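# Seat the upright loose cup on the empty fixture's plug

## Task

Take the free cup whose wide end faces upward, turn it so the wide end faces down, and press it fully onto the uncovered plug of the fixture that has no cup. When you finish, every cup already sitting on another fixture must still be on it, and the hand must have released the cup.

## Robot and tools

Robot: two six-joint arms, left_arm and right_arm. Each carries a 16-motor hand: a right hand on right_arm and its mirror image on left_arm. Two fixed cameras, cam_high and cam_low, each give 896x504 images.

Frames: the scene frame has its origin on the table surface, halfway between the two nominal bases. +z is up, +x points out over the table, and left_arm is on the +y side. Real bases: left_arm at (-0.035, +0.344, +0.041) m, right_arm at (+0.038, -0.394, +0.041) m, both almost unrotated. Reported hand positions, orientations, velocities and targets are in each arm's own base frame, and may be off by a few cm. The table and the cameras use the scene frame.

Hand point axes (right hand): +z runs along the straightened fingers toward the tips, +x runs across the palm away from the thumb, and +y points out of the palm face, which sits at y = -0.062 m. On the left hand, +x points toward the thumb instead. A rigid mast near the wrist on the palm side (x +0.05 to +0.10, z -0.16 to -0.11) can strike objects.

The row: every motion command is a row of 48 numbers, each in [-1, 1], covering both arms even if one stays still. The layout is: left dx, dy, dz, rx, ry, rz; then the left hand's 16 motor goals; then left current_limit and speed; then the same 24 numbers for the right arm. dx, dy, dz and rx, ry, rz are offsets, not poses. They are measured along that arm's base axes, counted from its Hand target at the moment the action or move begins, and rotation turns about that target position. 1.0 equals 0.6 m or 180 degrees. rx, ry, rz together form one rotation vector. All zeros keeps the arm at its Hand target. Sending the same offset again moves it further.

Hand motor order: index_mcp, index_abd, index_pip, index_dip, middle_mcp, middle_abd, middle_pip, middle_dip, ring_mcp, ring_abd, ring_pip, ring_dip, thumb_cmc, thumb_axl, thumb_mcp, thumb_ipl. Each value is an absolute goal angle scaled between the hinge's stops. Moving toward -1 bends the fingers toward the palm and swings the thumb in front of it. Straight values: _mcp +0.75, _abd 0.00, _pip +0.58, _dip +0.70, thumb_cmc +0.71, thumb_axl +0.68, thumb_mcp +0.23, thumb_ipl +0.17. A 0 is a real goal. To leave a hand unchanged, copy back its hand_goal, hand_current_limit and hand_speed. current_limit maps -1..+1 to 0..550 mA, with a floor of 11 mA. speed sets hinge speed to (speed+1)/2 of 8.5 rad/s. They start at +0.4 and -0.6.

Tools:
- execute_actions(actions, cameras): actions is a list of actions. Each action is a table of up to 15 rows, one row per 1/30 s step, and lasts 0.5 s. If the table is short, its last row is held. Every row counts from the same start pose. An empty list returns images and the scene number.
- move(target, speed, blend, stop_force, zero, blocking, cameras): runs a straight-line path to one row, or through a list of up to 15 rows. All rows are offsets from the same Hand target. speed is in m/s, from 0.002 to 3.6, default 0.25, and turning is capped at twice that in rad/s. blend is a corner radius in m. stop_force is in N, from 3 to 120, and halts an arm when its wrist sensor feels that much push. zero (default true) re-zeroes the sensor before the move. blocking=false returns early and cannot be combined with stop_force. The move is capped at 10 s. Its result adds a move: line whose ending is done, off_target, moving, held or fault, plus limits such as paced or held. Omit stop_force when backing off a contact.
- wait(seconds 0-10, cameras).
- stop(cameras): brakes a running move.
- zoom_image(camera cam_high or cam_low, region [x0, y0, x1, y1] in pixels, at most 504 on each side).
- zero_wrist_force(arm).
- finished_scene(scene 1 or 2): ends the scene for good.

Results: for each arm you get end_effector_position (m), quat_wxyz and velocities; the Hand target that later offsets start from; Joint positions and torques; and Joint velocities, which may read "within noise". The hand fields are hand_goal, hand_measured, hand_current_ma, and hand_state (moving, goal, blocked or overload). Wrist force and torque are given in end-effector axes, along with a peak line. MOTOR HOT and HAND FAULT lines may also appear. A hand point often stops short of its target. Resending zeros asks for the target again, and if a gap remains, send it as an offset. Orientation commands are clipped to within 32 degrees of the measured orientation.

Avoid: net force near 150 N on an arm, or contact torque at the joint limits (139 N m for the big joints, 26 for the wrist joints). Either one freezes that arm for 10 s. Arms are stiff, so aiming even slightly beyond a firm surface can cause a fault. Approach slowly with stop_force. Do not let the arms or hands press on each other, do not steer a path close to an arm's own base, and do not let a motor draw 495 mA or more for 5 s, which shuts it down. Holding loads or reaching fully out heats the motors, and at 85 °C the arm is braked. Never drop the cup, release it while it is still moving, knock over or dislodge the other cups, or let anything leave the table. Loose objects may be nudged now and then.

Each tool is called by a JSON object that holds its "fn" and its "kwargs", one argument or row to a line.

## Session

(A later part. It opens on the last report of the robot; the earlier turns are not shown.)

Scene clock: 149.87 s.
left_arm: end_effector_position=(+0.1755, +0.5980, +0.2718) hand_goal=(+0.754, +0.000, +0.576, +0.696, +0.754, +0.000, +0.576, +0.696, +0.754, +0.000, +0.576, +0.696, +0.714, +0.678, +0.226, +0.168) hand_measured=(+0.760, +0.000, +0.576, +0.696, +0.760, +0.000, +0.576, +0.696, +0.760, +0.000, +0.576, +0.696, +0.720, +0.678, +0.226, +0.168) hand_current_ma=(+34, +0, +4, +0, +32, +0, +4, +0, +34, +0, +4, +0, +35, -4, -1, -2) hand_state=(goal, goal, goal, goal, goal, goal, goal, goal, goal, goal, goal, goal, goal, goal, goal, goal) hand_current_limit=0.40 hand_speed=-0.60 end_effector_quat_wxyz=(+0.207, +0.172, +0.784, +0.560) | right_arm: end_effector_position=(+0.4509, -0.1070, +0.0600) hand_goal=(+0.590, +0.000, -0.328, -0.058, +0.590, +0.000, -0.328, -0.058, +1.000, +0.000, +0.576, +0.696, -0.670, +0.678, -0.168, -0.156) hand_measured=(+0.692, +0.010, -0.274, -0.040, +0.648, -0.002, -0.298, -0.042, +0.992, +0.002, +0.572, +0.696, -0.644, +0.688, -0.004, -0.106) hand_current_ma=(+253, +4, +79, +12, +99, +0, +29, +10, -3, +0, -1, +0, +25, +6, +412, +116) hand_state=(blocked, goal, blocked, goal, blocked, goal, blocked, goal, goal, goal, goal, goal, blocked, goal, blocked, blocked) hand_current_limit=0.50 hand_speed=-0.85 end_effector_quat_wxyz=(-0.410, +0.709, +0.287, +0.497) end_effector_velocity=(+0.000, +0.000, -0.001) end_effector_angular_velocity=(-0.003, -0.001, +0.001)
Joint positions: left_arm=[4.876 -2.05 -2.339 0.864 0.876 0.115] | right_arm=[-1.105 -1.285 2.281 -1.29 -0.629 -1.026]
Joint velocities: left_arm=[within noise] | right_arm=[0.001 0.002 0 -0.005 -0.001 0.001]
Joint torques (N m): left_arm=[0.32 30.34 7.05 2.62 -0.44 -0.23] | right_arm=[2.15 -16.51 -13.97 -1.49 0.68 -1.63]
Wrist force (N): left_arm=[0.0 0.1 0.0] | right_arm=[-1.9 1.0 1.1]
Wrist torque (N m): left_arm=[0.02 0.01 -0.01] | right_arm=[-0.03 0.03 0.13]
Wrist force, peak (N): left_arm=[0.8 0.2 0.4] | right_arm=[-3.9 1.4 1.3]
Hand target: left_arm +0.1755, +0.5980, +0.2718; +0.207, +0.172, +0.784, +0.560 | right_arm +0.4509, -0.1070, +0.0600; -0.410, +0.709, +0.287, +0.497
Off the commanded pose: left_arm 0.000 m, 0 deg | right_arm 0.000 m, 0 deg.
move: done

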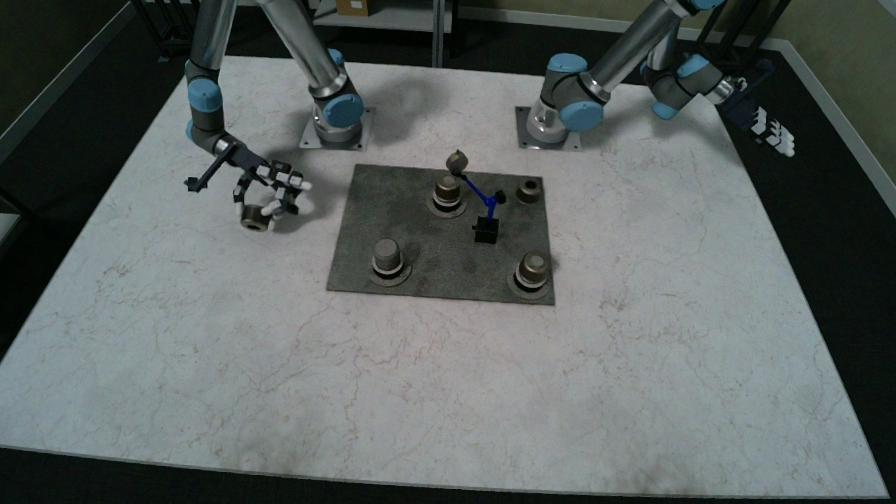

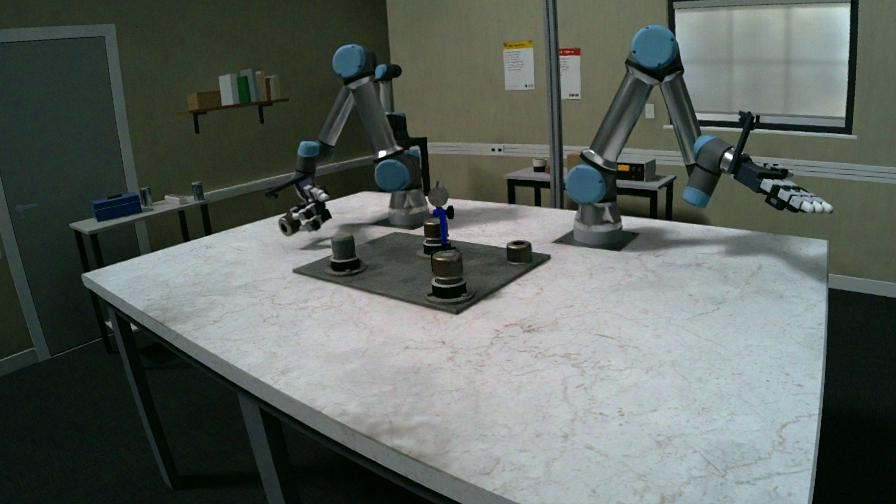

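{"fn": "move", "kwargs": {
  "target": [
    [0,0,0,0,0,0,0.754,0,0.576,0.696,0.754,0,0.576,0.696,0.754,0,0.576,0.696,0.714,0.678,0.226,0.168,0.4,-0.6,0,0,-0.0583,0,0,0,0.589,0,-0.328,-0.058,0.589,0,-0.328,-0.058,1.0,0,0.576,0.696,-0.671,0.678,-0.169,-0.157,0.5,-0.85],
    [0,0,0,0,0,0,0.754,0,0.576,0.696,0.754,0,0.576,0.696,0.754,0,0.576,0.696,0.714,0.678,0.226,0.168,0.4,-0.6,0,0,-0.11,0,0,0,0.589,0,-0.328,-0.058,0.589,0,-0.328,-0.058,1.0,0,0.576,0.696,-0.671,0.678,-0.169,-0.157,0.5,-0.85]
  ],
  "speed": [0.06,0.015],
  "stop_force": 4,
  "cameras": ["cam_high","cam_low"]
}}

{"fn": "zoom_image", "kwargs": {
  "camera": "cam_low",
  "region": [250, 160, 350, 260]
}}

Scene clock: 156.83 s.
left_arm: end_effector_position=(+0.1755, +0.5980, +0.2718) hand_goal=(+0.754, +0.000, +0.576, +0.696, +0.754, +0.000, +0.576, +0.696, +0.754, +0.000, +0.576, +0.696, +0.714, +0.678, +0.226, +0.168) hand_measured=(+0.760, +0.000, +0.576, +0.696, +0.760, +0.000, +0.576, +0.696, +0.760, +0.000, +0.576, +0.696, +0.720, +0.678, +0.226, +0.168) hand_current_ma=(+34, +0, +4, +0, +32, +0, +4, +0, +34, +0, +4, +0, +35, -4, -1, -2) hand_state=(goal, goal, goal, goal, goal, goal, goal, goal, goal, goal, goal, goal, goal, goal, goal, goal) hand_current_limit=0.40 hand_speed=-0.60 end_effector_quat_wxyz=(+0.207, +0.172, +0.784, +0.560) | right_arm: end_effector_position=(+0.4509, -0.1070, +0.0095) hand_goal=(+0.590, +0.000, -0.328, -0.058, +0.590, +0.000, -0.328, -0.058, +1.000, +0.000, +0.576, +0.696, -0.670, +0.678, -0.168, -0.156) hand_measured=(+0.692, +0.010, -0.274, -0.040, +0.650, -0.004, -0.298, -0.048, +0.992, +0.002, +0.572, +0.696, -0.646, +0.686, -0.004, -0.106) hand_current_ma=(+251, +4, +79, +12, +101, -1, +29, +5, -3, +0, -1, +0, +21, +5, +413, +116) hand_state=(blocked, goal, blocked, goal, blocked, goal, blocked, goal, goal, goal, goal, goal, blocked, goal, blocked, blocked) hand_current_limit=0.50 hand_speed=-0.85 end_effector_quat_wxyz=(-0.410, +0.709, +0.287, +0.497)
Joint positions: left_arm=[4.876 -2.05 -2.339 0.864 0.876 0.115] | right_arm=[-1.105 -1.145 2.302 -1.451 -0.629 -1.026]
Joint torques (N m): left_arm=[0.06 29.63 5.18 2.57 -0.7 -0.45] | right_arm=[4.65 -35.58 -17.27 -0.99 0.64 0.57]
Wrist force (N): left_arm=[0.1 0.0 -0.1] | right_arm=[-0.4 0.4 0.9]
Wrist torque (N m): left_arm=[0.01 -0.01 0.01] | right_arm=[-0.03 0.03 0.10]
Wrist force, peak (N): left_arm=[0.6 0.7 0.1] | right_arm=[2.4 -1.7 0.1]
Hand target: left_arm +0.1755, +0.5980, +0.2718; +0.207, +0.172, +0.784, +0.560 | right_arm +0.4509, -0.1070, +0.0095; -0.410, +0.709, +0.287, +0.497 (not the last commanded pose)
Off the commanded pose: left_arm 0.000 m, 0 deg | right_arm 0.016 m, 0 deg.
move: contact (right_arm); path passed 1 of 2 targets

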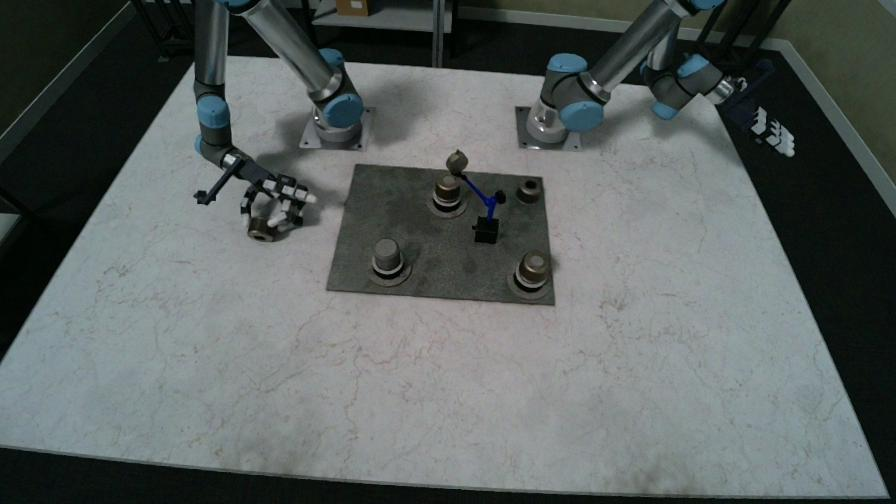

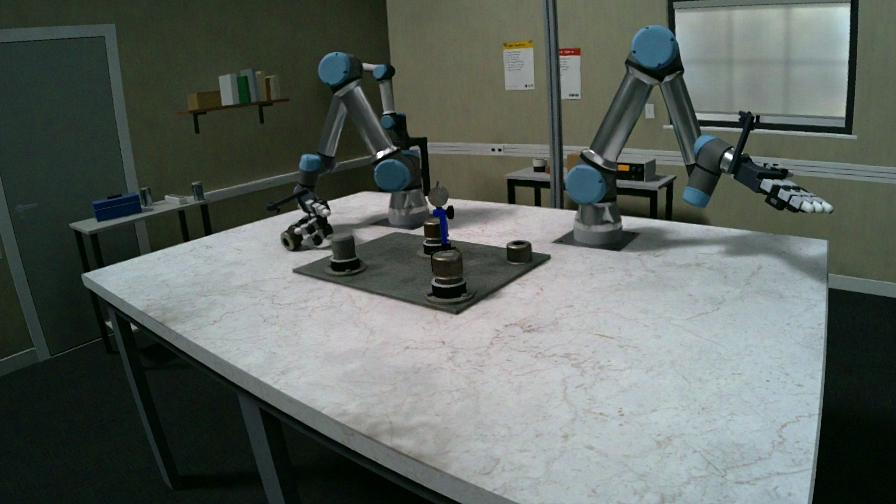

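Scaled by 5.040 from the camera's 896x504 image, which has a finer 1280x720 frame.

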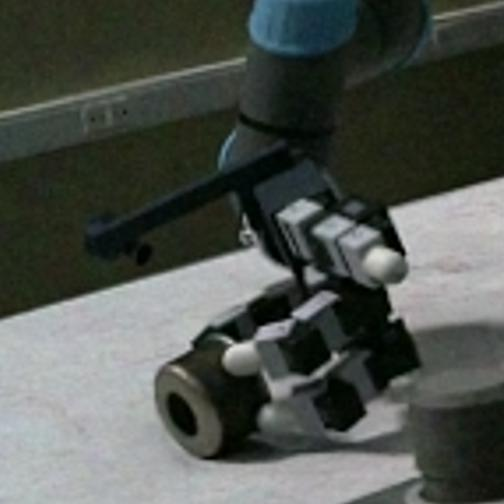

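{"fn": "move", "kwargs": {
  "target": [0,0,0,0,0,0,0.754,0,0.576,0.696,0.754,0,0.576,0.696,0.754,0,0.576,0.696,0.714,0.678,0.226,0.168,0.4,-0.6,0,0,-0.025,0,0,0,0.589,0,-0.328,-0.058,0.589,0,-0.328,-0.058,1.0,0,0.576,0.696,-0.671,0.678,-0.169,-0.157,0.5,-0.85],
  "speed": 0.012,
  "stop_force": 3.5,
  "cameras": ["cam_high","cam_low"]
}}

{"fn": "zoom_image", "kwargs": {
  "camera": "cam_low",
  "region": [250, 160, 350, 260]
}}

{"fn": "zoom_image", "kwargs": {
  "camera": "cam_high",
  "region": [210, 160, 320, 260]
}}

Scene clock: 162.40 s.
left_arm: end_effector_position=(+0.1755, +0.5980, +0.2718) hand_goal=(+0.754, +0.000, +0.576, +0.696, +0.754, +0.000, +0.576, +0.696, +0.754, +0.000, +0.576, +0.696, +0.714, +0.678, +0.226, +0.168) hand_measured=(+0.760, +0.000, +0.576, +0.696, +0.760, +0.000, +0.576, +0.696, +0.760, +0.000, +0.576, +0.696, +0.720, +0.678, +0.226, +0.168) hand_current_ma=(+34, +0, +4, +0, +32, +0, +4, +0, +34, +0, +4, +0, +35, -4, -1, -2) hand_state=(goal, goal, goal, goal, goal, goal, goal, goal, goal, goal, goal, goal, goal, goal, goal, goal) hand_current_limit=0.40 hand_speed=-0.60 end_effector_quat_wxyz=(+0.207, +0.172, +0.784, +0.560) | right_arm: end_effector_position=(+0.4510, -0.1071, +0.0091) hand_goal=(+0.590, +0.000, -0.328, -0.058, +0.590, +0.000, -0.328, -0.058, +1.000, +0.000, +0.576, +0.696, -0.670, +0.678, -0.168, -0.156) hand_measured=(+0.692, +0.010, -0.274, -0.040, +0.650, -0.006, -0.298, -0.050, +0.992, +0.002, +0.572, +0.696, -0.648, +0.686, -0.004, -0.106) hand_current_ma=(+250, +4, +79, +12, +105, -1, +29, +3, -3, +0, -1, +0, +18, +4, +413, +116) hand_state=(blocked, goal, blocked, goal, blocked, goal, blocked, goal, goal, goal, goal, goal, blocked, goal, blocked, blocked) hand_current_limit=0.50 hand_speed=-0.85 end_effector_quat_wxyz=(-0.410, +0.709, +0.287, +0.497)
Joint positions: left_arm=[4.876 -2.05 -2.339 0.864 0.876 0.115] | right_arm=[-1.105 -1.144 2.302 -1.452 -0.629 -1.026]
Joint torques (N m): left_arm=[0.38 30.78 5.49 2.45 -0.72 -0.38] | right_arm=[-0.56 -26.39 -11.6 0.35 -0.81 -0.14]
Wrist force (N): left_arm=[0.1 0.2 0.3] | right_arm=[-0.1 0.8 0.7]
Wrist torque (N m): left_arm=[0.00 0.00 0.00] | right_arm=[-0.04 0.03 0.07]
Wrist force, peak (N): left_arm=[0.3 0.7 0.2] | right_arm=[3.0 -2.0 -0.1]
Hand target: left_arm +0.1755, +0.5980, +0.2718; +0.207, +0.172, +0.784, +0.560 | right_arm +0.4510, -0.1071, +0.0091; -0.410, +0.709, +0.287, +0.497 (not the last commanded pose)
Off the commanded pose: left_arm 0.000 m, 0 deg | right_arm 0.015 m, 0 deg.
move: contact (right_arm)

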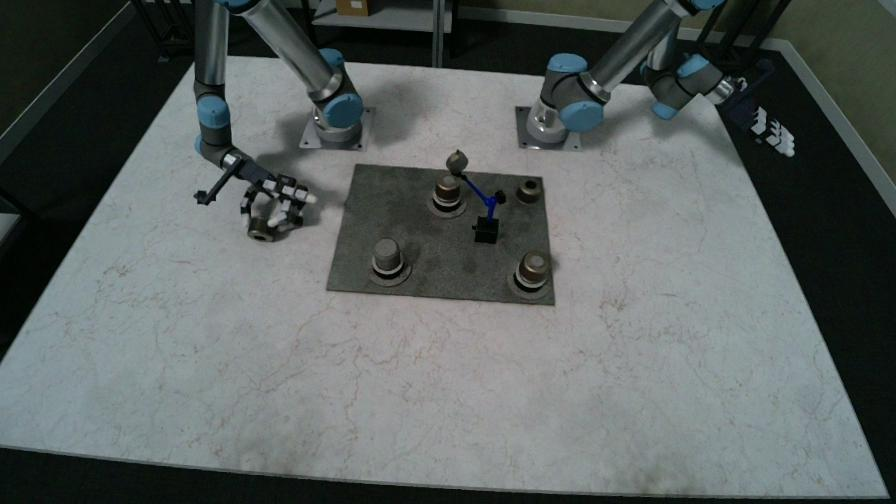

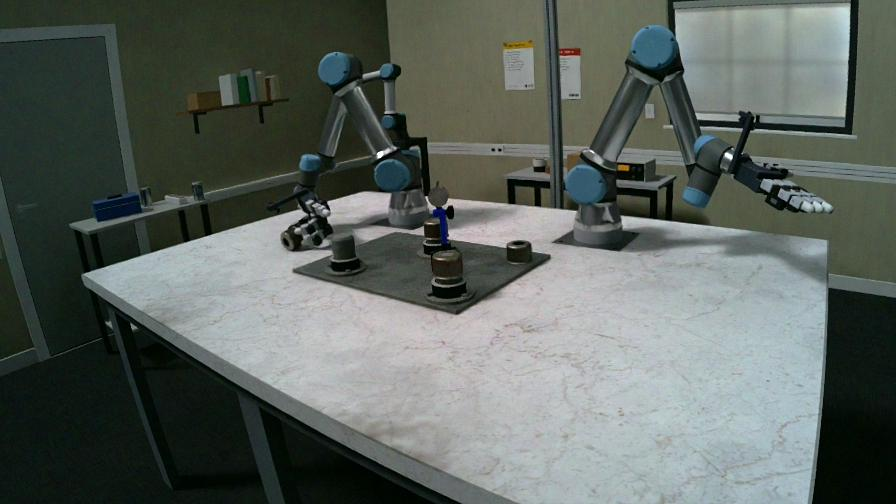

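Scaled by 5.040 from the camera's 896x504 image, which has a finer 1280x720 frame.

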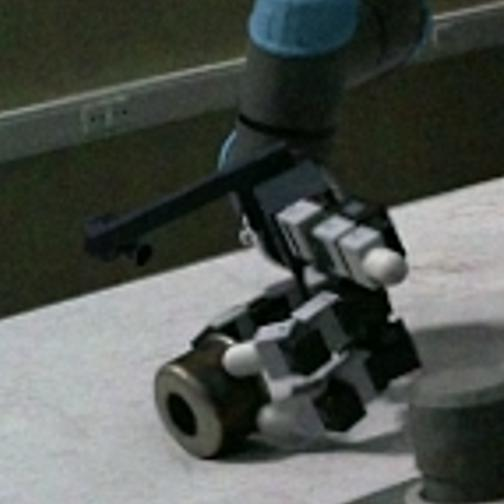

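Scaled by 4.582 from the camera's 896x504 image, which has a finer 1280x720 frame.

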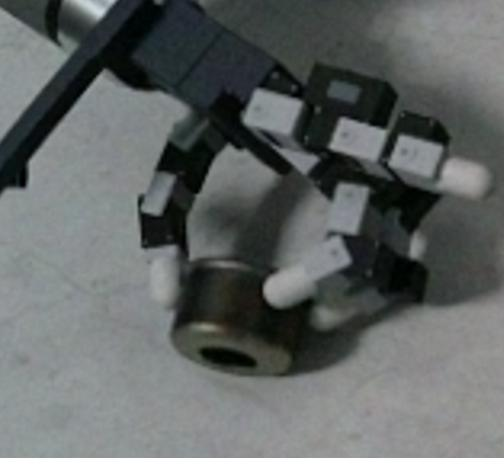

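{"fn": "move", "kwargs": {
  "target": [0,0,0,0,0,0,0.754,0,0.576,0.696,0.754,0,0.576,0.696,0.754,0,0.576,0.696,0.714,0.678,0.226,0.168,0.4,-0.6,0,0,0,0,0,0,0.904,0,-0.285,0.087,0.904,0,-0.285,0.087,1.0,0,0.576,0.696,-0.671,0.678,0.112,-0.157,0.4,-0.85],
  "speed": 0.05,
  "cameras": ["cam_high","cam_low"]
}}

{"fn": "zoom_image", "kwargs": {
  "camera": "cam_high",
  "region": [210, 160, 320, 260]
}}

{"fn": "zoom_image", "kwargs": {
  "camera": "cam_low",
  "region": [250, 160, 350, 260]
}}

Scene clock: 167.67 s.
left_arm: end_effector_position=(+0.1755, +0.5980, +0.2718) hand_goal=(+0.754, +0.000, +0.576, +0.696, +0.754, +0.000, +0.576, +0.696, +0.754, +0.000, +0.576, +0.696, +0.714, +0.678, +0.226, +0.168) hand_measured=(+0.760, +0.000, +0.576, +0.696, +0.760, +0.000, +0.576, +0.696, +0.760, +0.000, +0.576, +0.696, +0.720, +0.678, +0.226, +0.168) hand_current_ma=(+34, +0, +4, +0, +32, +0, +4, +0, +34, +0, +4, +0, +35, -4, -1, -2) hand_state=(goal, goal, goal, goal, goal, goal, goal, goal, goal, goal, goal, goal, goal, goal, goal, goal) hand_current_limit=0.40 hand_speed=-0.60 end_effector_quat_wxyz=(+0.207, +0.172, +0.784, +0.560) | right_arm: end_effector_position=(+0.4510, -0.1071, +0.0091) hand_goal=(+0.904, +0.000, -0.284, +0.088, +0.904, +0.000, -0.284, +0.088, +1.000, +0.000, +0.576, +0.696, -0.670, +0.678, +0.112, -0.156) hand_measured=(+0.896, +0.010, -0.280, +0.086, +0.896, +0.000, -0.282, +0.086, +0.992, +0.002, +0.572, +0.696, -0.658, +0.680, +0.110, -0.154) hand_current_ma=(-4, +4, +1, +0, -4, +0, +0, -1, -3, +0, -1, +0, +7, +1, -1, +1) hand_state=(goal, goal, goal, goal, goal, goal, goal, goal, goal, goal, goal, goal, goal, goal, goal, goal) hand_current_limit=0.40 hand_speed=-0.85 end_effector_quat_wxyz=(-0.410, +0.709, +0.287, +0.497)
Joint positions: left_arm=[4.876 -2.05 -2.339 0.864 0.876 0.115] | right_arm=[-1.105 -1.144 2.302 -1.453 -0.629 -1.026]
Joint torques (N m): left_arm=[0.55 30.8 5.38 2.54 -0.6 -0.14] | right_arm=[-1.75 -24.01 -16.91 -1.09 -0.07 -0.16]
Wrist force (N): left_arm=[0.7 0.4 0.1] | right_arm=[0.3 0.1 0.5]
Wrist torque (N m): left_arm=[0.05 -0.08 0.05] | right_arm=[-0.05 0.04 0.05]
Wrist force, peak (N): left_arm=[0.7 0.4 0.1] | right_arm=[2.4 -1.2 0.2]
Hand target: left_arm +0.1755, +0.5980, +0.2718; +0.207, +0.172, +0.784, +0.560 | right_arm +0.4510, -0.1071, +0.0091; -0.410, +0.709, +0.287, +0.497
Off the commanded pose: left_arm 0.000 m, 0 deg | right_arm 0.000 m, 0 deg.
move: done

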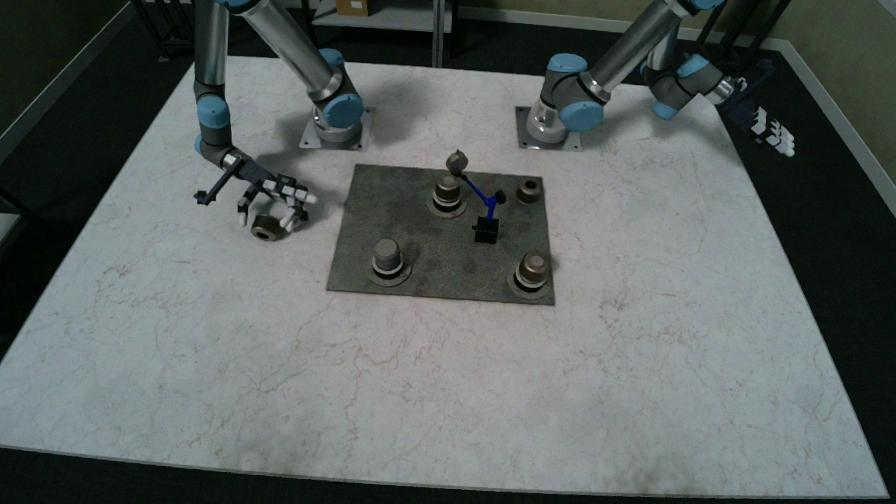

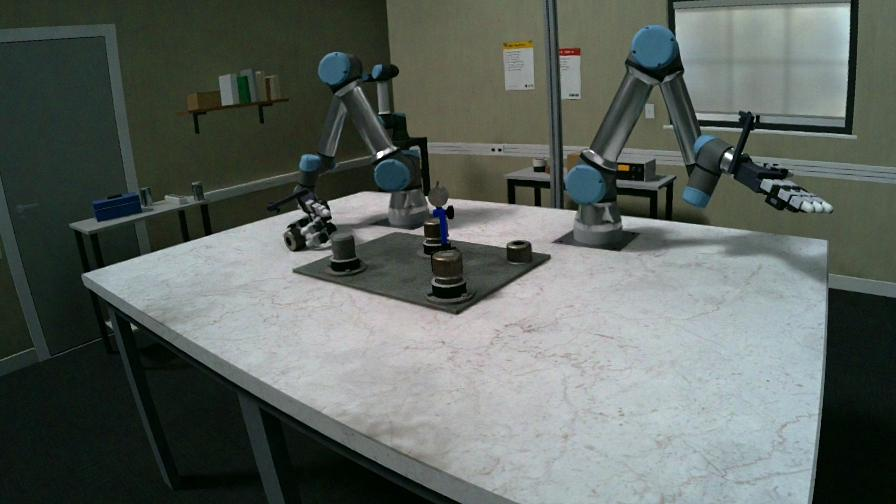

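Scaled by 4.582 from the camera's 896x504 image, which has a finer 1280x720 frame.

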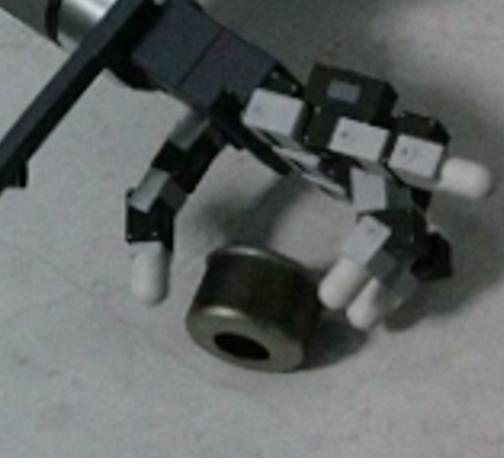

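Scaled by 5.040 from the camera's 896x504 image, which has a finer 1280x720 frame.

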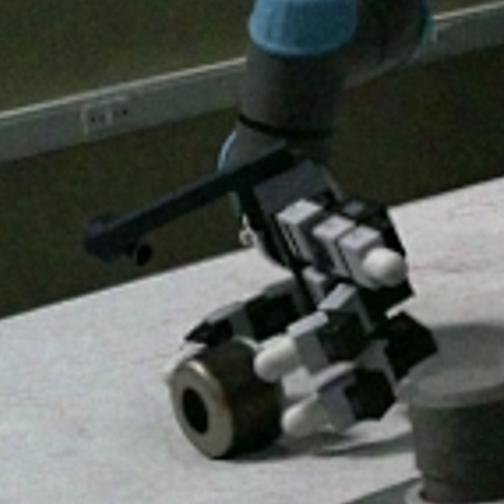

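{"fn": "move", "kwargs": {
  "target": [
    [0,0,0,0,0,0,0.754,0,0.576,0.696,0.754,0,0.576,0.696,0.754,0,0.576,0.696,0.714,0.678,0.226,0.168,0.4,-0.6,0,0.0117,0,0,0,0,0.904,0,-0.285,0.087,0.904,0,-0.285,0.087,1.0,0,0.576,0.696,-0.671,0.678,0.112,-0.157,0.4,-0.85],
    [0,0,0,0,0,0,0.754,0,0.576,0.696,0.754,0,0.576,0.696,0.754,0,0.576,0.696,0.714,0.678,0.226,0.168,0.4,-0.6,-0.1567,0.0117,0.0567,0,0,0,0.904,0,-0.285,0.087,0.904,0,-0.285,0.087,1.0,0,0.576,0.696,-0.671,0.678,0.112,-0.157,0.4,-0.85],
    [0,0,0,0,0,0,0.754,0,0.576,0.696,0.754,0,0.576,0.696,0.754,0,0.576,0.696,0.714,0.678,0.226,0.168,0.4,-0.6,-0.1517,0,0.5183,0,0,0,0.904,0,-0.285,0.087,0.904,0,-0.285,0.087,1.0,0,0.576,0.696,-0.671,0.678,0.112,-0.157,0.4,-0.85],
    [0,0,0,0,0,0,0.754,0,0.576,0.696,0.754,0,0.576,0.696,0.754,0,0.576,0.696,0.714,0.678,0.226,0.168,0.4,-0.6,0.0817,0.0117,0.6517,-0.108,0,0.488,0.904,0,-0.285,0.087,0.904,0,-0.285,0.087,1.0,0,0.576,0.696,-0.671,0.678,0.112,-0.157,0.4,-0.85],
    [0,0,0,0,0,0,0.754,0,0.576,0.696,0.754,0,0.576,0.696,0.754,0,0.576,0.696,0.714,0.678,0.226,0.168,0.4,-0.6,0.2483,-0.005,0.485,0.2181,0.0073,-0.9736,0.904,0,-0.285,0.087,0.904,0,-0.285,0.087,1.0,0,0.576,0.696,-0.671,0.678,0.112,-0.157,0.4,-0.85]
  ],
  "speed": [0.04,0.12,0.4,0.45,0.45],
  "blend": [0.004,0.03,0.04,0.04,0],
  "cameras": ["cam_high","cam_low"]
}}

{"fn": "zoom_image", "kwargs": {
  "camera": "cam_high",
  "region": [210, 160, 320, 260]
}}

{"fn": "zoom_image", "kwargs": {
  "camera": "cam_low",
  "region": [250, 180, 350, 280]
}}

Scene clock: 184.97 s.
left_arm: end_effector_position=(+0.1755, +0.5980, +0.2718) hand_goal=(+0.754, +0.000, +0.576, +0.696, +0.754, +0.000, +0.576, +0.696, +0.754, +0.000, +0.576, +0.696, +0.714, +0.678, +0.226, +0.168) hand_measured=(+0.760, +0.000, +0.576, +0.696, +0.760, +0.000, +0.576, +0.696, +0.760, +0.000, +0.576, +0.696, +0.720, +0.678, +0.226, +0.168) hand_current_ma=(+34, +0, +4, +0, +32, +0, +4, +0, +34, +0, +4, +0, +35, -4, -1, -2) hand_state=(goal, goal, goal, goal, goal, goal, goal, goal, goal, goal, goal, goal, goal, goal, goal, goal) hand_current_limit=0.40 hand_speed=-0.60 end_effector_quat_wxyz=(+0.207, +0.172, +0.784, +0.560) | right_arm: end_effector_position=(+0.5999, -0.1101, +0.3002) hand_goal=(+0.904, +0.000, -0.284, +0.088, +0.904, +0.000, -0.284, +0.088, +1.000, +0.000, +0.576, +0.696, -0.670, +0.678, +0.112, -0.156) hand_measured=(+0.898, +0.008, -0.282, +0.086, +0.898, +0.000, -0.282, +0.086, +0.994, +0.002, +0.572, +0.696, -0.658, +0.680, +0.110, -0.154) hand_current_ma=(-3, +3, +1, +0, -3, +0, +0, -1, -3, +0, -1, +0, +7, +1, -1, +1) hand_state=(goal, goal, goal, goal, goal, goal, goal, goal, goal, goal, goal, goal, goal, goal, goal, goal) hand_current_limit=0.40 hand_speed=-0.85 end_effector_quat_wxyz=(-0.326, -0.197, +0.803, -0.459) end_effector_velocity=(+0.001, +0.000, +0.000) end_effector_angular_velocity=(-0.001, -0.001, +0.002)
Joint positions: left_arm=[4.876 -2.05 -2.339 0.864 0.876 0.115] | right_arm=[-0.123 -1.005 1.045 -1.042 -2.693 -1.812]
Joint velocities: left_arm=[within noise] | right_arm=[0 0 0.001 -0.006 -0.002 -0.004]
Joint torques (N m): left_arm=[0.94 31.65 5.65 2.69 -0.57 -0.23] | right_arm=[1.57 -43.27 -14.95 -3.77 -3.17 -2.11]
Wrist force (N): left_arm=[0.2 0.1 0.5] | right_arm=[0.0 -0.6 0.0]
Wrist torque (N m): left_arm=[-0.01 -0.01 0.00] | right_arm=[-0.09 0.03 0.10]
Wrist force, peak (N): left_arm=[0.8 0.4 0.0] | right_arm=[2.4 -0.9 0.3]
Hand target: left_arm +0.1755, +0.5980, +0.2718; +0.207, +0.172, +0.784, +0.560 | right_arm +0.6000, -0.1101, +0.3001; -0.326, -0.197, +0.803, -0.459
Off the commanded pose: left_arm 0.000 m, 0 deg | right_arm 0.000 m, 0 deg.
move: done; blend cut to 0.0035 m at target 1

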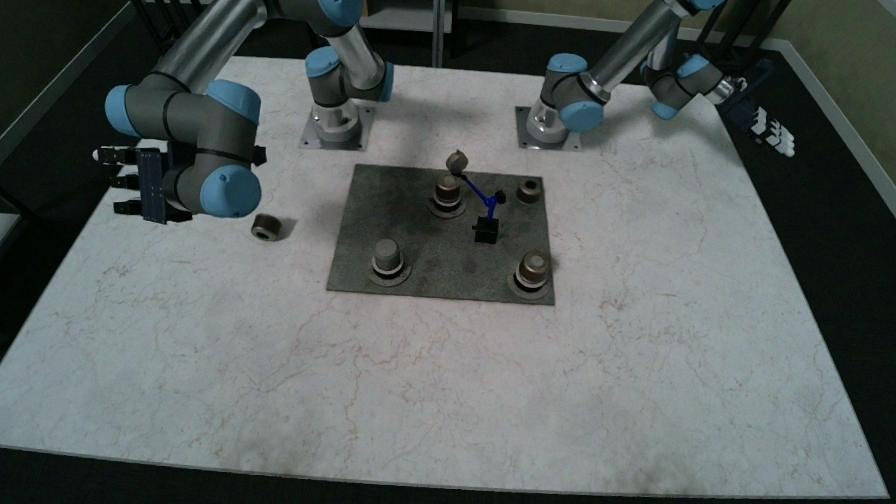

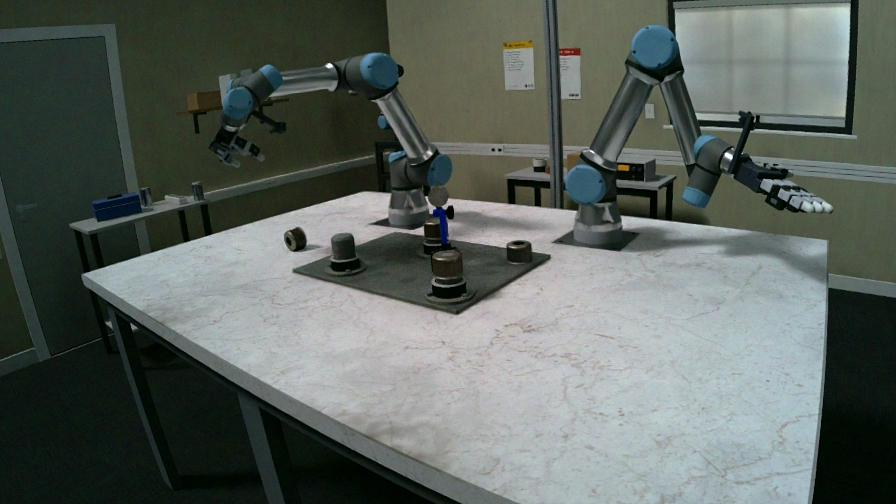

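Scaled by 4.582 from the camera's 896x504 image, which has a finer 1280x720 frame.

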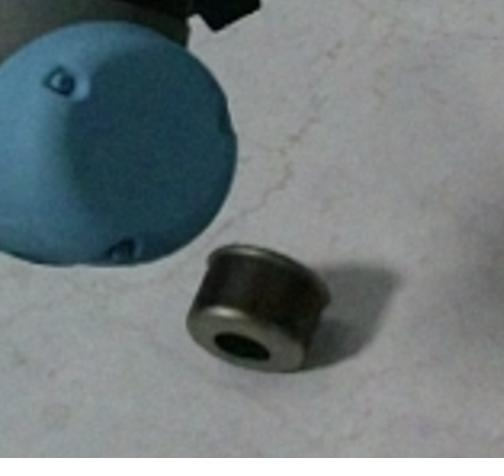

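Scaled by 5.040 from the camera's 896x504 image, which has a finer 1280x720 frame.

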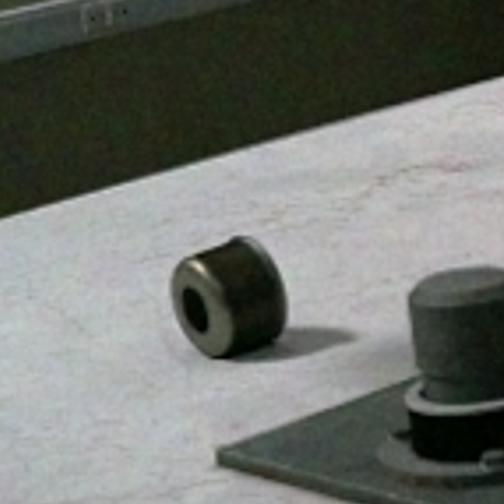

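{"fn": "move", "kwargs": {
  "target": [0,0,0,0,0,0,0.754,0,0.576,0.696,0.754,0,0.576,0.696,0.754,0,0.576,0.696,0.714,0.678,0.226,0.168,0.4,-0.6,-0.0582,-0.0032,-0.3557,0,0,0,0.904,0,-0.285,0.087,0.904,0,-0.285,0.087,1.0,0,0.576,0.696,-0.671,0.678,0.112,-0.157,0.4,-0.85],
  "speed": 0.2,
  "cameras": ["cam_high","cam_low"]
}}

{"fn": "zoom_image", "kwargs": {
  "camera": "cam_high",
  "region": [210, 160, 320, 260]
}}

{"fn": "zoom_image", "kwargs": {
  "camera": "cam_low",
  "region": [230, 170, 340, 280]
}}

Scene clock: 226.90 s.
left_arm: end_effector_position=(+0.1755, +0.5980, +0.2718) hand_goal=(+0.754, +0.000, +0.576, +0.696, +0.754, +0.000, +0.576, +0.696, +0.754, +0.000, +0.576, +0.696, +0.714, +0.678, +0.226, +0.168) hand_measured=(+0.760, +0.000, +0.576, +0.696, +0.760, +0.000, +0.576, +0.696, +0.760, +0.000, +0.576, +0.696, +0.720, +0.678, +0.226, +0.168) hand_current_ma=(+34, +0, +4, +0, +32, +0, +4, +0, +34, +0, +4, +0, +35, -4, -1, -2) hand_state=(goal, goal, goal, goal, goal, goal, goal, goal, goal, goal, goal, goal, goal, goal, goal, goal) hand_current_limit=0.40 hand_speed=-0.60 end_effector_quat_wxyz=(+0.207, +0.172, +0.784, +0.560) | right_arm: end_effector_position=(+0.5650, -0.1120, +0.0868) hand_goal=(+0.904, +0.000, -0.284, +0.088, +0.904, +0.000, -0.284, +0.088, +1.000, +0.000, +0.576, +0.696, -0.670, +0.678, +0.112, -0.156) hand_measured=(+0.898, +0.008, -0.282, +0.086, +0.898, +0.000, -0.282, +0.086, +0.994, +0.002, +0.572, +0.696, -0.658, +0.680, +0.110, -0.154) hand_current_ma=(-3, +3, +1, +0, -3, +0, +0, -1, -3, +0, -1, +0, +7, +1, -1, +1) hand_state=(goal, goal, goal, goal, goal, goal, goal, goal, goal, goal, goal, goal, goal, goal, goal, goal) hand_current_limit=0.40 hand_speed=-0.85 end_effector_quat_wxyz=(-0.326, -0.197, +0.802, -0.459)
Joint positions: left_arm=[4.876 -2.05 -2.339 0.864 0.876 0.115] | right_arm=[-0.133 -0.931 1.504 -1.592 -2.698 -1.831]
Joint torques (N m): left_arm=[1.05 31.3 5.95 2.3 -0.92 -0.2] | right_arm=[2.79 -46.73 -13.43 -3.07 -1.35 0.85]
Wrist force (N): left_arm=[0.2 0.4 0.0] | right_arm=[0.1 -0.5 0.0]
Wrist torque (N m): left_arm=[0.05 -0.02 0.01] | right_arm=[-0.10 0.03 0.21]
Wrist force, peak (N): left_arm=[0.9 -0.1 0.1] | right_arm=[1.4 -2.2 -0.8]
Hand target: left_arm +0.1755, +0.5980, +0.2718; +0.207, +0.172, +0.784, +0.560 | right_arm +0.5650, -0.1120, +0.0867; -0.326, -0.197, +0.803, -0.459
Off the commanded pose: left_arm 0.000 m, 0 deg | right_arm 0.000 m, 0 deg.
move: done

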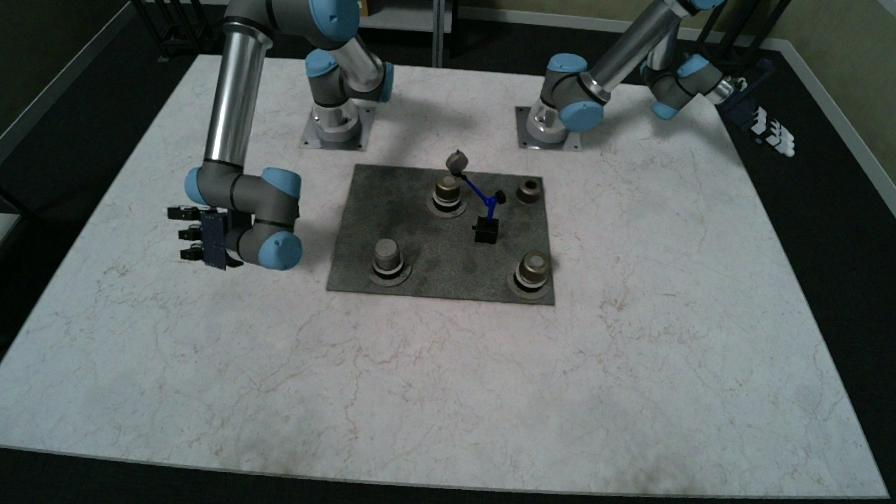

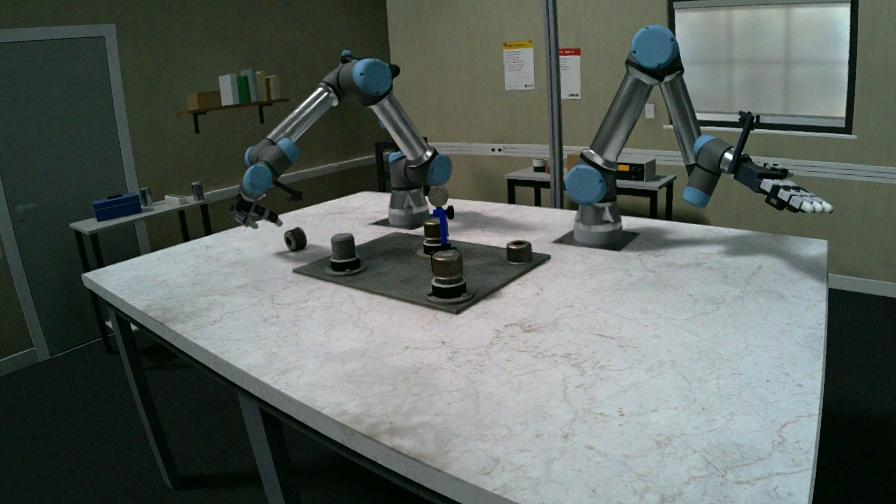

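Scaled by 4.582 from the camera's 896x504 image, which has a finer 1280x720 frame.

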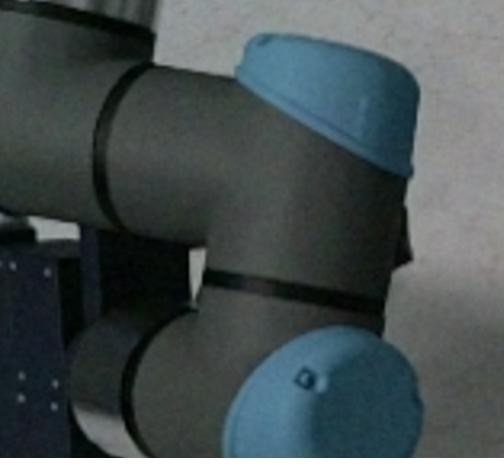

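Scaled by 4.582 from the camera's 896x504 image, which has a finer 1280x720 frame.

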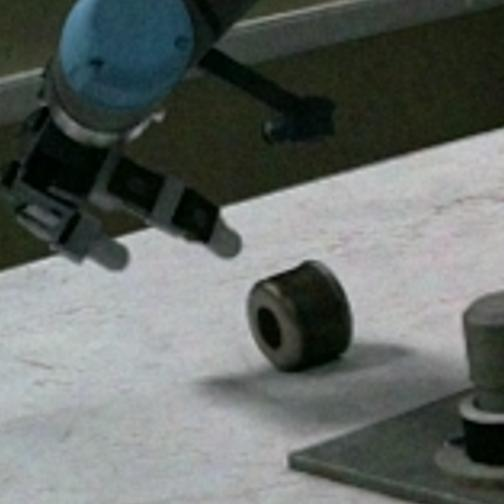

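{"fn": "move", "kwargs": {
  "target": [0,0,0,0,0,0,0.754,0,0.576,0.696,0.754,0,0.576,0.696,0.754,0,0.576,0.696,0.714,0.678,0.226,0.168,0.4,-0.6,-0.1445,0.0083,-0.1413,0,0,0,0.904,0,-0.285,0.087,0.904,0,-0.285,0.087,1.0,0,0.576,0.696,-0.671,0.678,0.112,-0.157,0.4,-0.85],
  "speed": 0.05,
  "stop_force": 4,
  "cameras": ["cam_high","cam_low"]
}}

{"fn": "zoom_image", "kwargs": {
  "camera": "cam_low",
  "region": [230, 170, 340, 280]
}}

Scene clock: 241.53 s.
left_arm: end_effector_position=(+0.1755, +0.5980, +0.2718) hand_goal=(+0.754, +0.000, +0.576, +0.696, +0.754, +0.000, +0.576, +0.696, +0.754, +0.000, +0.576, +0.696, +0.714, +0.678, +0.226, +0.168) hand_measured=(+0.760, +0.000, +0.576, +0.696, +0.760, +0.000, +0.576, +0.696, +0.760, +0.000, +0.576, +0.696, +0.720, +0.678, +0.226, +0.168) hand_current_ma=(+34, +0, +4, +0, +32, +0, +4, +0, +34, +0, +4, +0, +35, -4, -1, -2) hand_state=(goal, goal, goal, goal, goal, goal, goal, goal, goal, goal, goal, goal, goal, goal, goal, goal) hand_current_limit=0.40 hand_speed=-0.60 end_effector_quat_wxyz=(+0.207, +0.172, +0.784, +0.560) | right_arm: end_effector_position=(+0.4783, -0.1070, +0.0019) hand_goal=(+0.904, +0.000, -0.284, +0.088, +0.904, +0.000, -0.284, +0.088, +1.000, +0.000, +0.576, +0.696, -0.670, +0.678, +0.112, -0.156) hand_measured=(+0.898, +0.008, -0.282, +0.086, +0.898, +0.000, -0.282, +0.086, +0.994, +0.002, +0.572, +0.696, -0.658, +0.680, +0.110, -0.154) hand_current_ma=(-3, +3, +1, +0, -3, +0, +0, -1, -3, +0, -1, +0, +7, +1, -1, +1) hand_state=(goal, goal, goal, goal, goal, goal, goal, goal, goal, goal, goal, goal, goal, goal, goal, goal) hand_current_limit=0.40 hand_speed=-0.85 end_effector_quat_wxyz=(-0.326, -0.197, +0.802, -0.459)
Joint positions: left_arm=[4.876 -2.05 -2.339 0.864 0.876 0.115] | right_arm=[-0.144 -0.951 1.839 -1.927 -2.703 -1.853]
Joint torques (N m): left_arm=[0.67 31.84 5.7 2.5 -0.92 -0.49] | right_arm=[4.94 -55.04 -23.65 -0.95 -0.94 1]
Wrist force (N): left_arm=[0.4 0.2 0.2] | right_arm=[-0.1 -1.0 0.2]
Wrist torque (N m): left_arm=[0.00 -0.04 0.03] | right_arm=[-0.16 0.02 0.20]
Wrist force, peak (N): left_arm=[0.5 0.7 0.2] | right_arm=[0.1 -1.2 -0.5]
Hand target: left_arm +0.1755, +0.5980, +0.2718; +0.207, +0.172, +0.784, +0.560 | right_arm +0.4783, -0.1070, +0.0019; -0.326, -0.197, +0.803, -0.459
Off the commanded pose: left_arm 0.000 m, 0 deg | right_arm 0.000 m, 0 deg.
move: done

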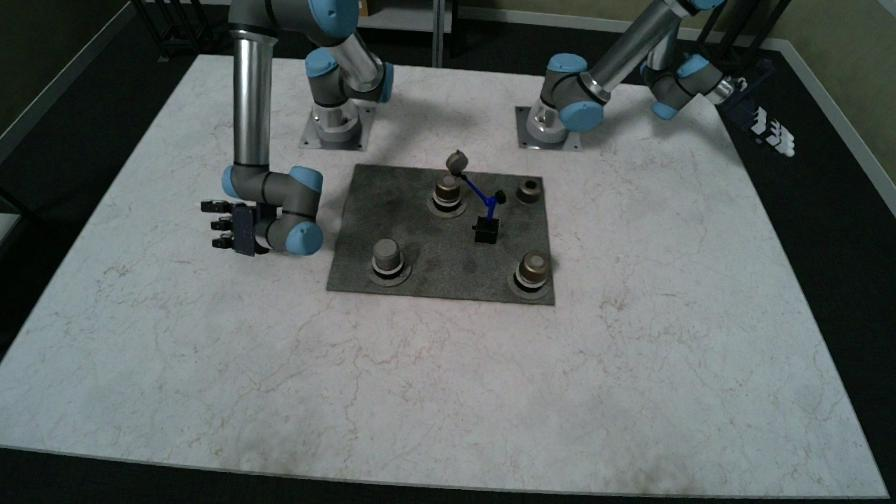

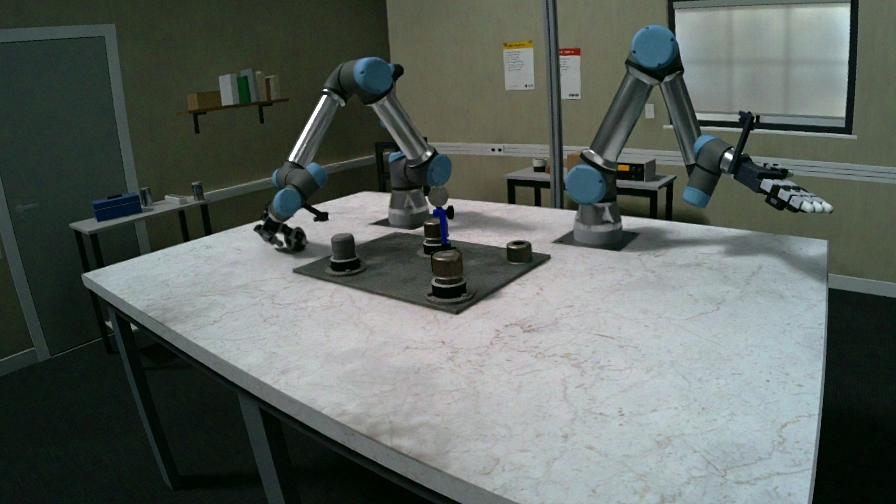

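Scaled by 4.582 from the camera's 896x504 image, which has a finer 1280x720 frame.

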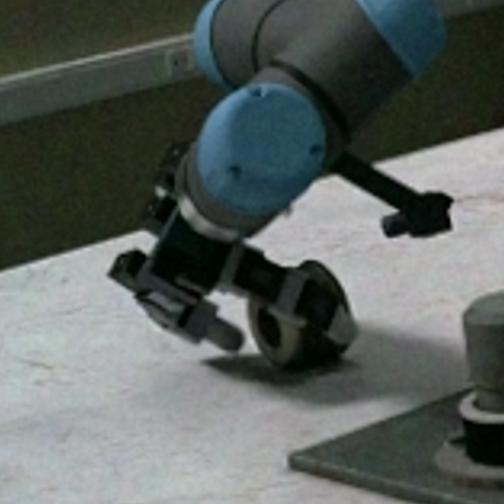

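{"fn": "move", "kwargs": {
  "target": [0,0,0,0,0,0,0.754,0,0.576,0.696,0.754,0,0.576,0.696,0.754,0,0.576,0.696,0.714,0.678,0.226,0.168,0.4,-0.6,0,0,0,0,0,0,0.589,0,-0.328,-0.058,0.589,0,-0.328,-0.058,1.0,0,0.576,0.696,-0.671,0.678,-0.169,-0.157,0.2,-0.85],
  "speed": 0.05
}}

{"fn": "move", "kwargs": {
  "target": [0,0,0,0,0,0,0.754,0,0.576,0.696,0.754,0,0.576,0.696,0.754,0,0.576,0.696,0.714,0.678,0.226,0.168,0.4,-0.6,0,0,0,0,0,0,0.589,0,-0.328,-0.058,0.589,0,-0.328,-0.058,1.0,0,0.576,0.696,-0.671,0.678,-0.169,-0.157,0.5,-0.85],
  "speed": 0.05,
  "cameras": ["cam_high","cam_low"]
}}

{"fn": "zoom_image", "kwargs": {
  "camera": "cam_low",
  "region": [230, 170, 340, 280]
}}

Scene clock: 246.83 s.
left_arm: end_effector_position=(+0.1755, +0.5980, +0.2718) hand_goal=(+0.754, +0.000, +0.576, +0.696, +0.754, +0.000, +0.576, +0.696, +0.754, +0.000, +0.576, +0.696, +0.714, +0.678, +0.226, +0.168) hand_measured=(+0.760, +0.000, +0.576, +0.696, +0.760, +0.000, +0.576, +0.696, +0.760, +0.000, +0.576, +0.696, +0.720, +0.678, +0.226, +0.168) hand_current_ma=(+34, +0, +4, +0, +32, +0, +4, +0, +34, +0, +4, +0, +35, -4, -1, -2) hand_state=(goal, goal, goal, goal, goal, goal, goal, goal, goal, goal, goal, goal, goal, goal, goal, goal) hand_current_limit=0.40 hand_speed=-0.60 end_effector_quat_wxyz=(+0.207, +0.172, +0.784, +0.560) | right_arm: end_effector_position=(+0.4783, -0.1070, +0.0019) hand_goal=(+0.590, +0.000, -0.328, -0.058, +0.590, +0.000, -0.328, -0.058, +1.000, +0.000, +0.576, +0.696, -0.670, +0.678, -0.168, -0.156) hand_measured=(+0.700, +0.008, -0.294, -0.050, +0.714, +0.000, -0.300, -0.050, +0.994, +0.002, +0.572, +0.696, -0.668, +0.678, +0.004, -0.114) hand_current_ma=(+278, +3, +37, +4, +330, +0, +27, +3, -3, +0, -1, +0, +0, +0, +330, +82) hand_state=(blocked, goal, blocked, goal, blocked, goal, blocked, goal, goal, goal, goal, goal, goal, goal, blocked, blocked) hand_current_limit=0.20 hand_speed=-0.85 end_effector_quat_wxyz=(-0.326, -0.197, +0.803, -0.459)
Joint positions: left_arm=[4.876 -2.05 -2.339 0.864 0.876 0.115] | right_arm=[-0.144 -0.951 1.839 -1.927 -2.703 -1.853]
Joint torques (N m): left_arm=[1.72 31.11 5.02 2.43 -0.7 -0.41] | right_arm=[6.28 -52.4 -22.33 -2.76 0.35 0.87]
Wrist force (N): left_arm=[0.3 0.2 0.2] | right_arm=[2.1 -3.9 -0.4]
Wrist torque (N m): left_arm=[0.01 -0.03 0.02] | right_arm=[-0.12 0.01 0.21]
Wrist force, peak (N): left_arm=[0.5 0.6 0.3] | right_arm=[2.8 -5.0 -0.8]
Hand target: left_arm +0.1755, +0.5980, +0.2718; +0.207, +0.172, +0.784, +0.560 | right_arm +0.4783, -0.1070, +0.0019; -0.326, -0.197, +0.803, -0.459
Off the commanded pose: left_arm 0.000 m, 0 deg | right_arm 0.000 m, 0 deg.
move: done

Scene clock: 247.33 s.
left_arm: end_effector_position=(+0.1755, +0.5980, +0.2718) hand_goal=(+0.754, +0.000, +0.576, +0.696, +0.754, +0.000, +0.576, +0.696, +0.754, +0.000, +0.576, +0.696, +0.714, +0.678, +0.226, +0.168) hand_measured=(+0.760, +0.000, +0.576, +0.696, +0.760, +0.000, +0.576, +0.696, +0.760, +0.000, +0.576, +0.696, +0.720, +0.678, +0.226, +0.168) hand_current_ma=(+34, +0, +4, +0, +32, +0, +4, +0, +34, +0, +4, +0, +35, -4, -1, -2) hand_state=(goal, goal, goal, goal, goal, goal, goal, goal, goal, goal, goal, goal, goal, goal, goal, goal) hand_current_limit=0.40 hand_speed=-0.60 end_effector_quat_wxyz=(+0.207, +0.172, +0.784, +0.560) | right_arm: end_effector_position=(+0.4783, -0.1070, +0.0019) hand_goal=(+0.590, +0.000, -0.328, -0.058, +0.590, +0.000, -0.328, -0.058, +1.000, +0.000, +0.576, +0.696, -0.670, +0.678, -0.168, -0.156) hand_measured=(+0.698, +0.008, -0.294, -0.050, +0.714, +0.000, -0.298, -0.050, +0.994, +0.002, +0.572, +0.696, -0.668, +0.678, +0.004, -0.114) hand_current_ma=(+277, +3, +37, +4, +341, +0, +28, +3, -3, +0, -1, +0, +0, +0, +412, +83) hand_state=(blocked, goal, blocked, goal, blocked, goal, blocked, goal, goal, goal, goal, goal, goal, goal, blocked, blocked) hand_current_limit=0.50 hand_speed=-0.85 end_effector_quat_wxyz=(-0.326, -0.197, +0.803, -0.459)
Joint positions: left_arm=[4.876 -2.05 -2.339 0.864 0.876 0.115] | right_arm=[-0.144 -0.951 1.839 -1.927 -2.703 -1.853]
Joint torques (N m): left_arm=[0.31 31.33 5.05 2.31 -0.72 -0.35] | right_arm=[5.96 -49.97 -19.92 -2.99 0.51 0.69]
Wrist force (N): left_arm=[0.1 0.3 -0.1] | right_arm=[2.2 -4.1 -0.5]
Wrist torque (N m): left_arm=[0.05 -0.02 0.00] | right_arm=[-0.11 0.02 0.21]
Wrist force, peak (N): left_arm=[0.5 0.4 0.5] | right_arm=[2.9 -5.0 -0.6]
Hand target: left_arm +0.1755, +0.5980, +0.2718; +0.207, +0.172, +0.784, +0.560 | right_arm +0.4783, -0.1070, +0.0019; -0.326, -0.197, +0.803, -0.459
Off the commanded pose: left_arm 0.000 m, 0 deg | right_arm 0.000 m, 0 deg.
move: done

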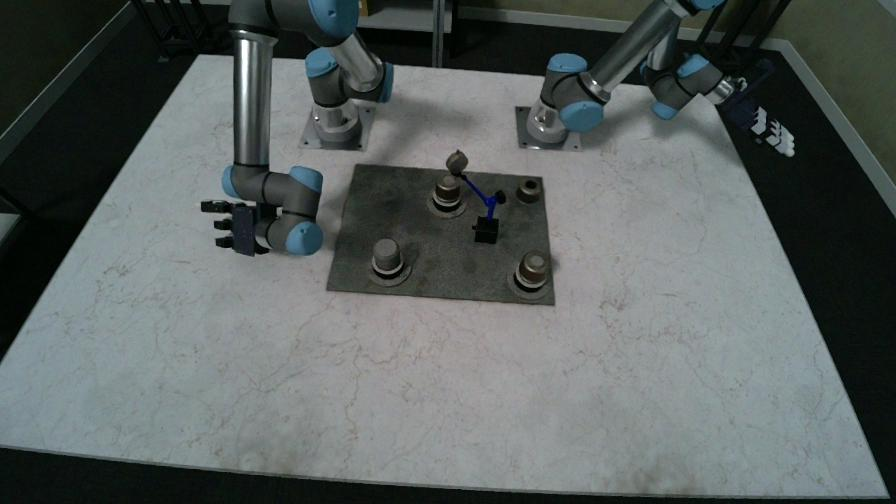

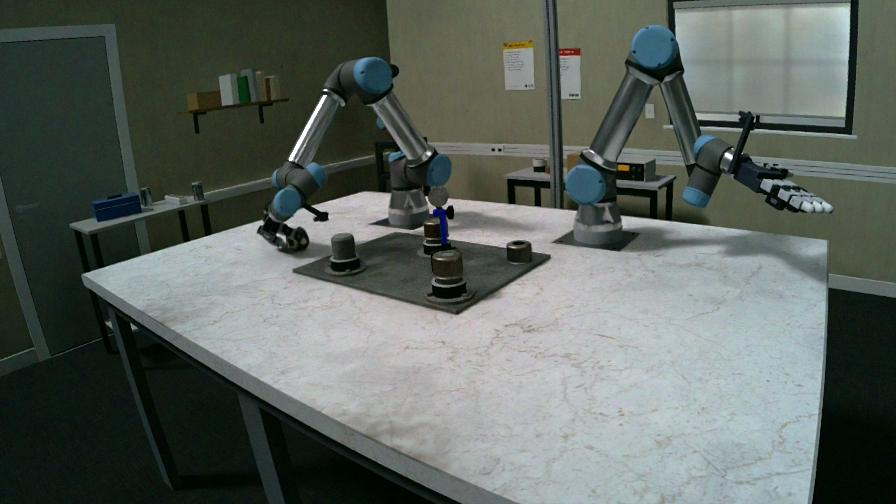

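Scaled by 4.582 from the camera's 896x504 image, which has a finer 1280x720 frame.

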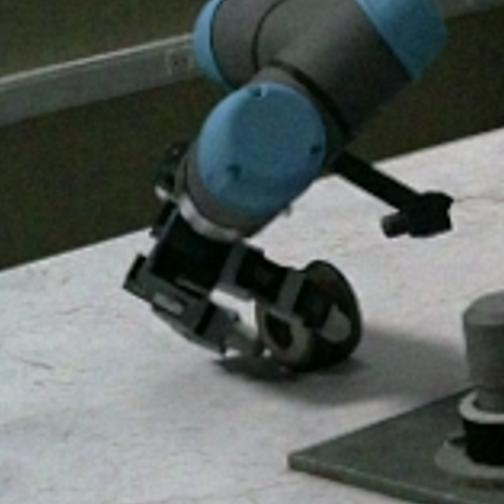

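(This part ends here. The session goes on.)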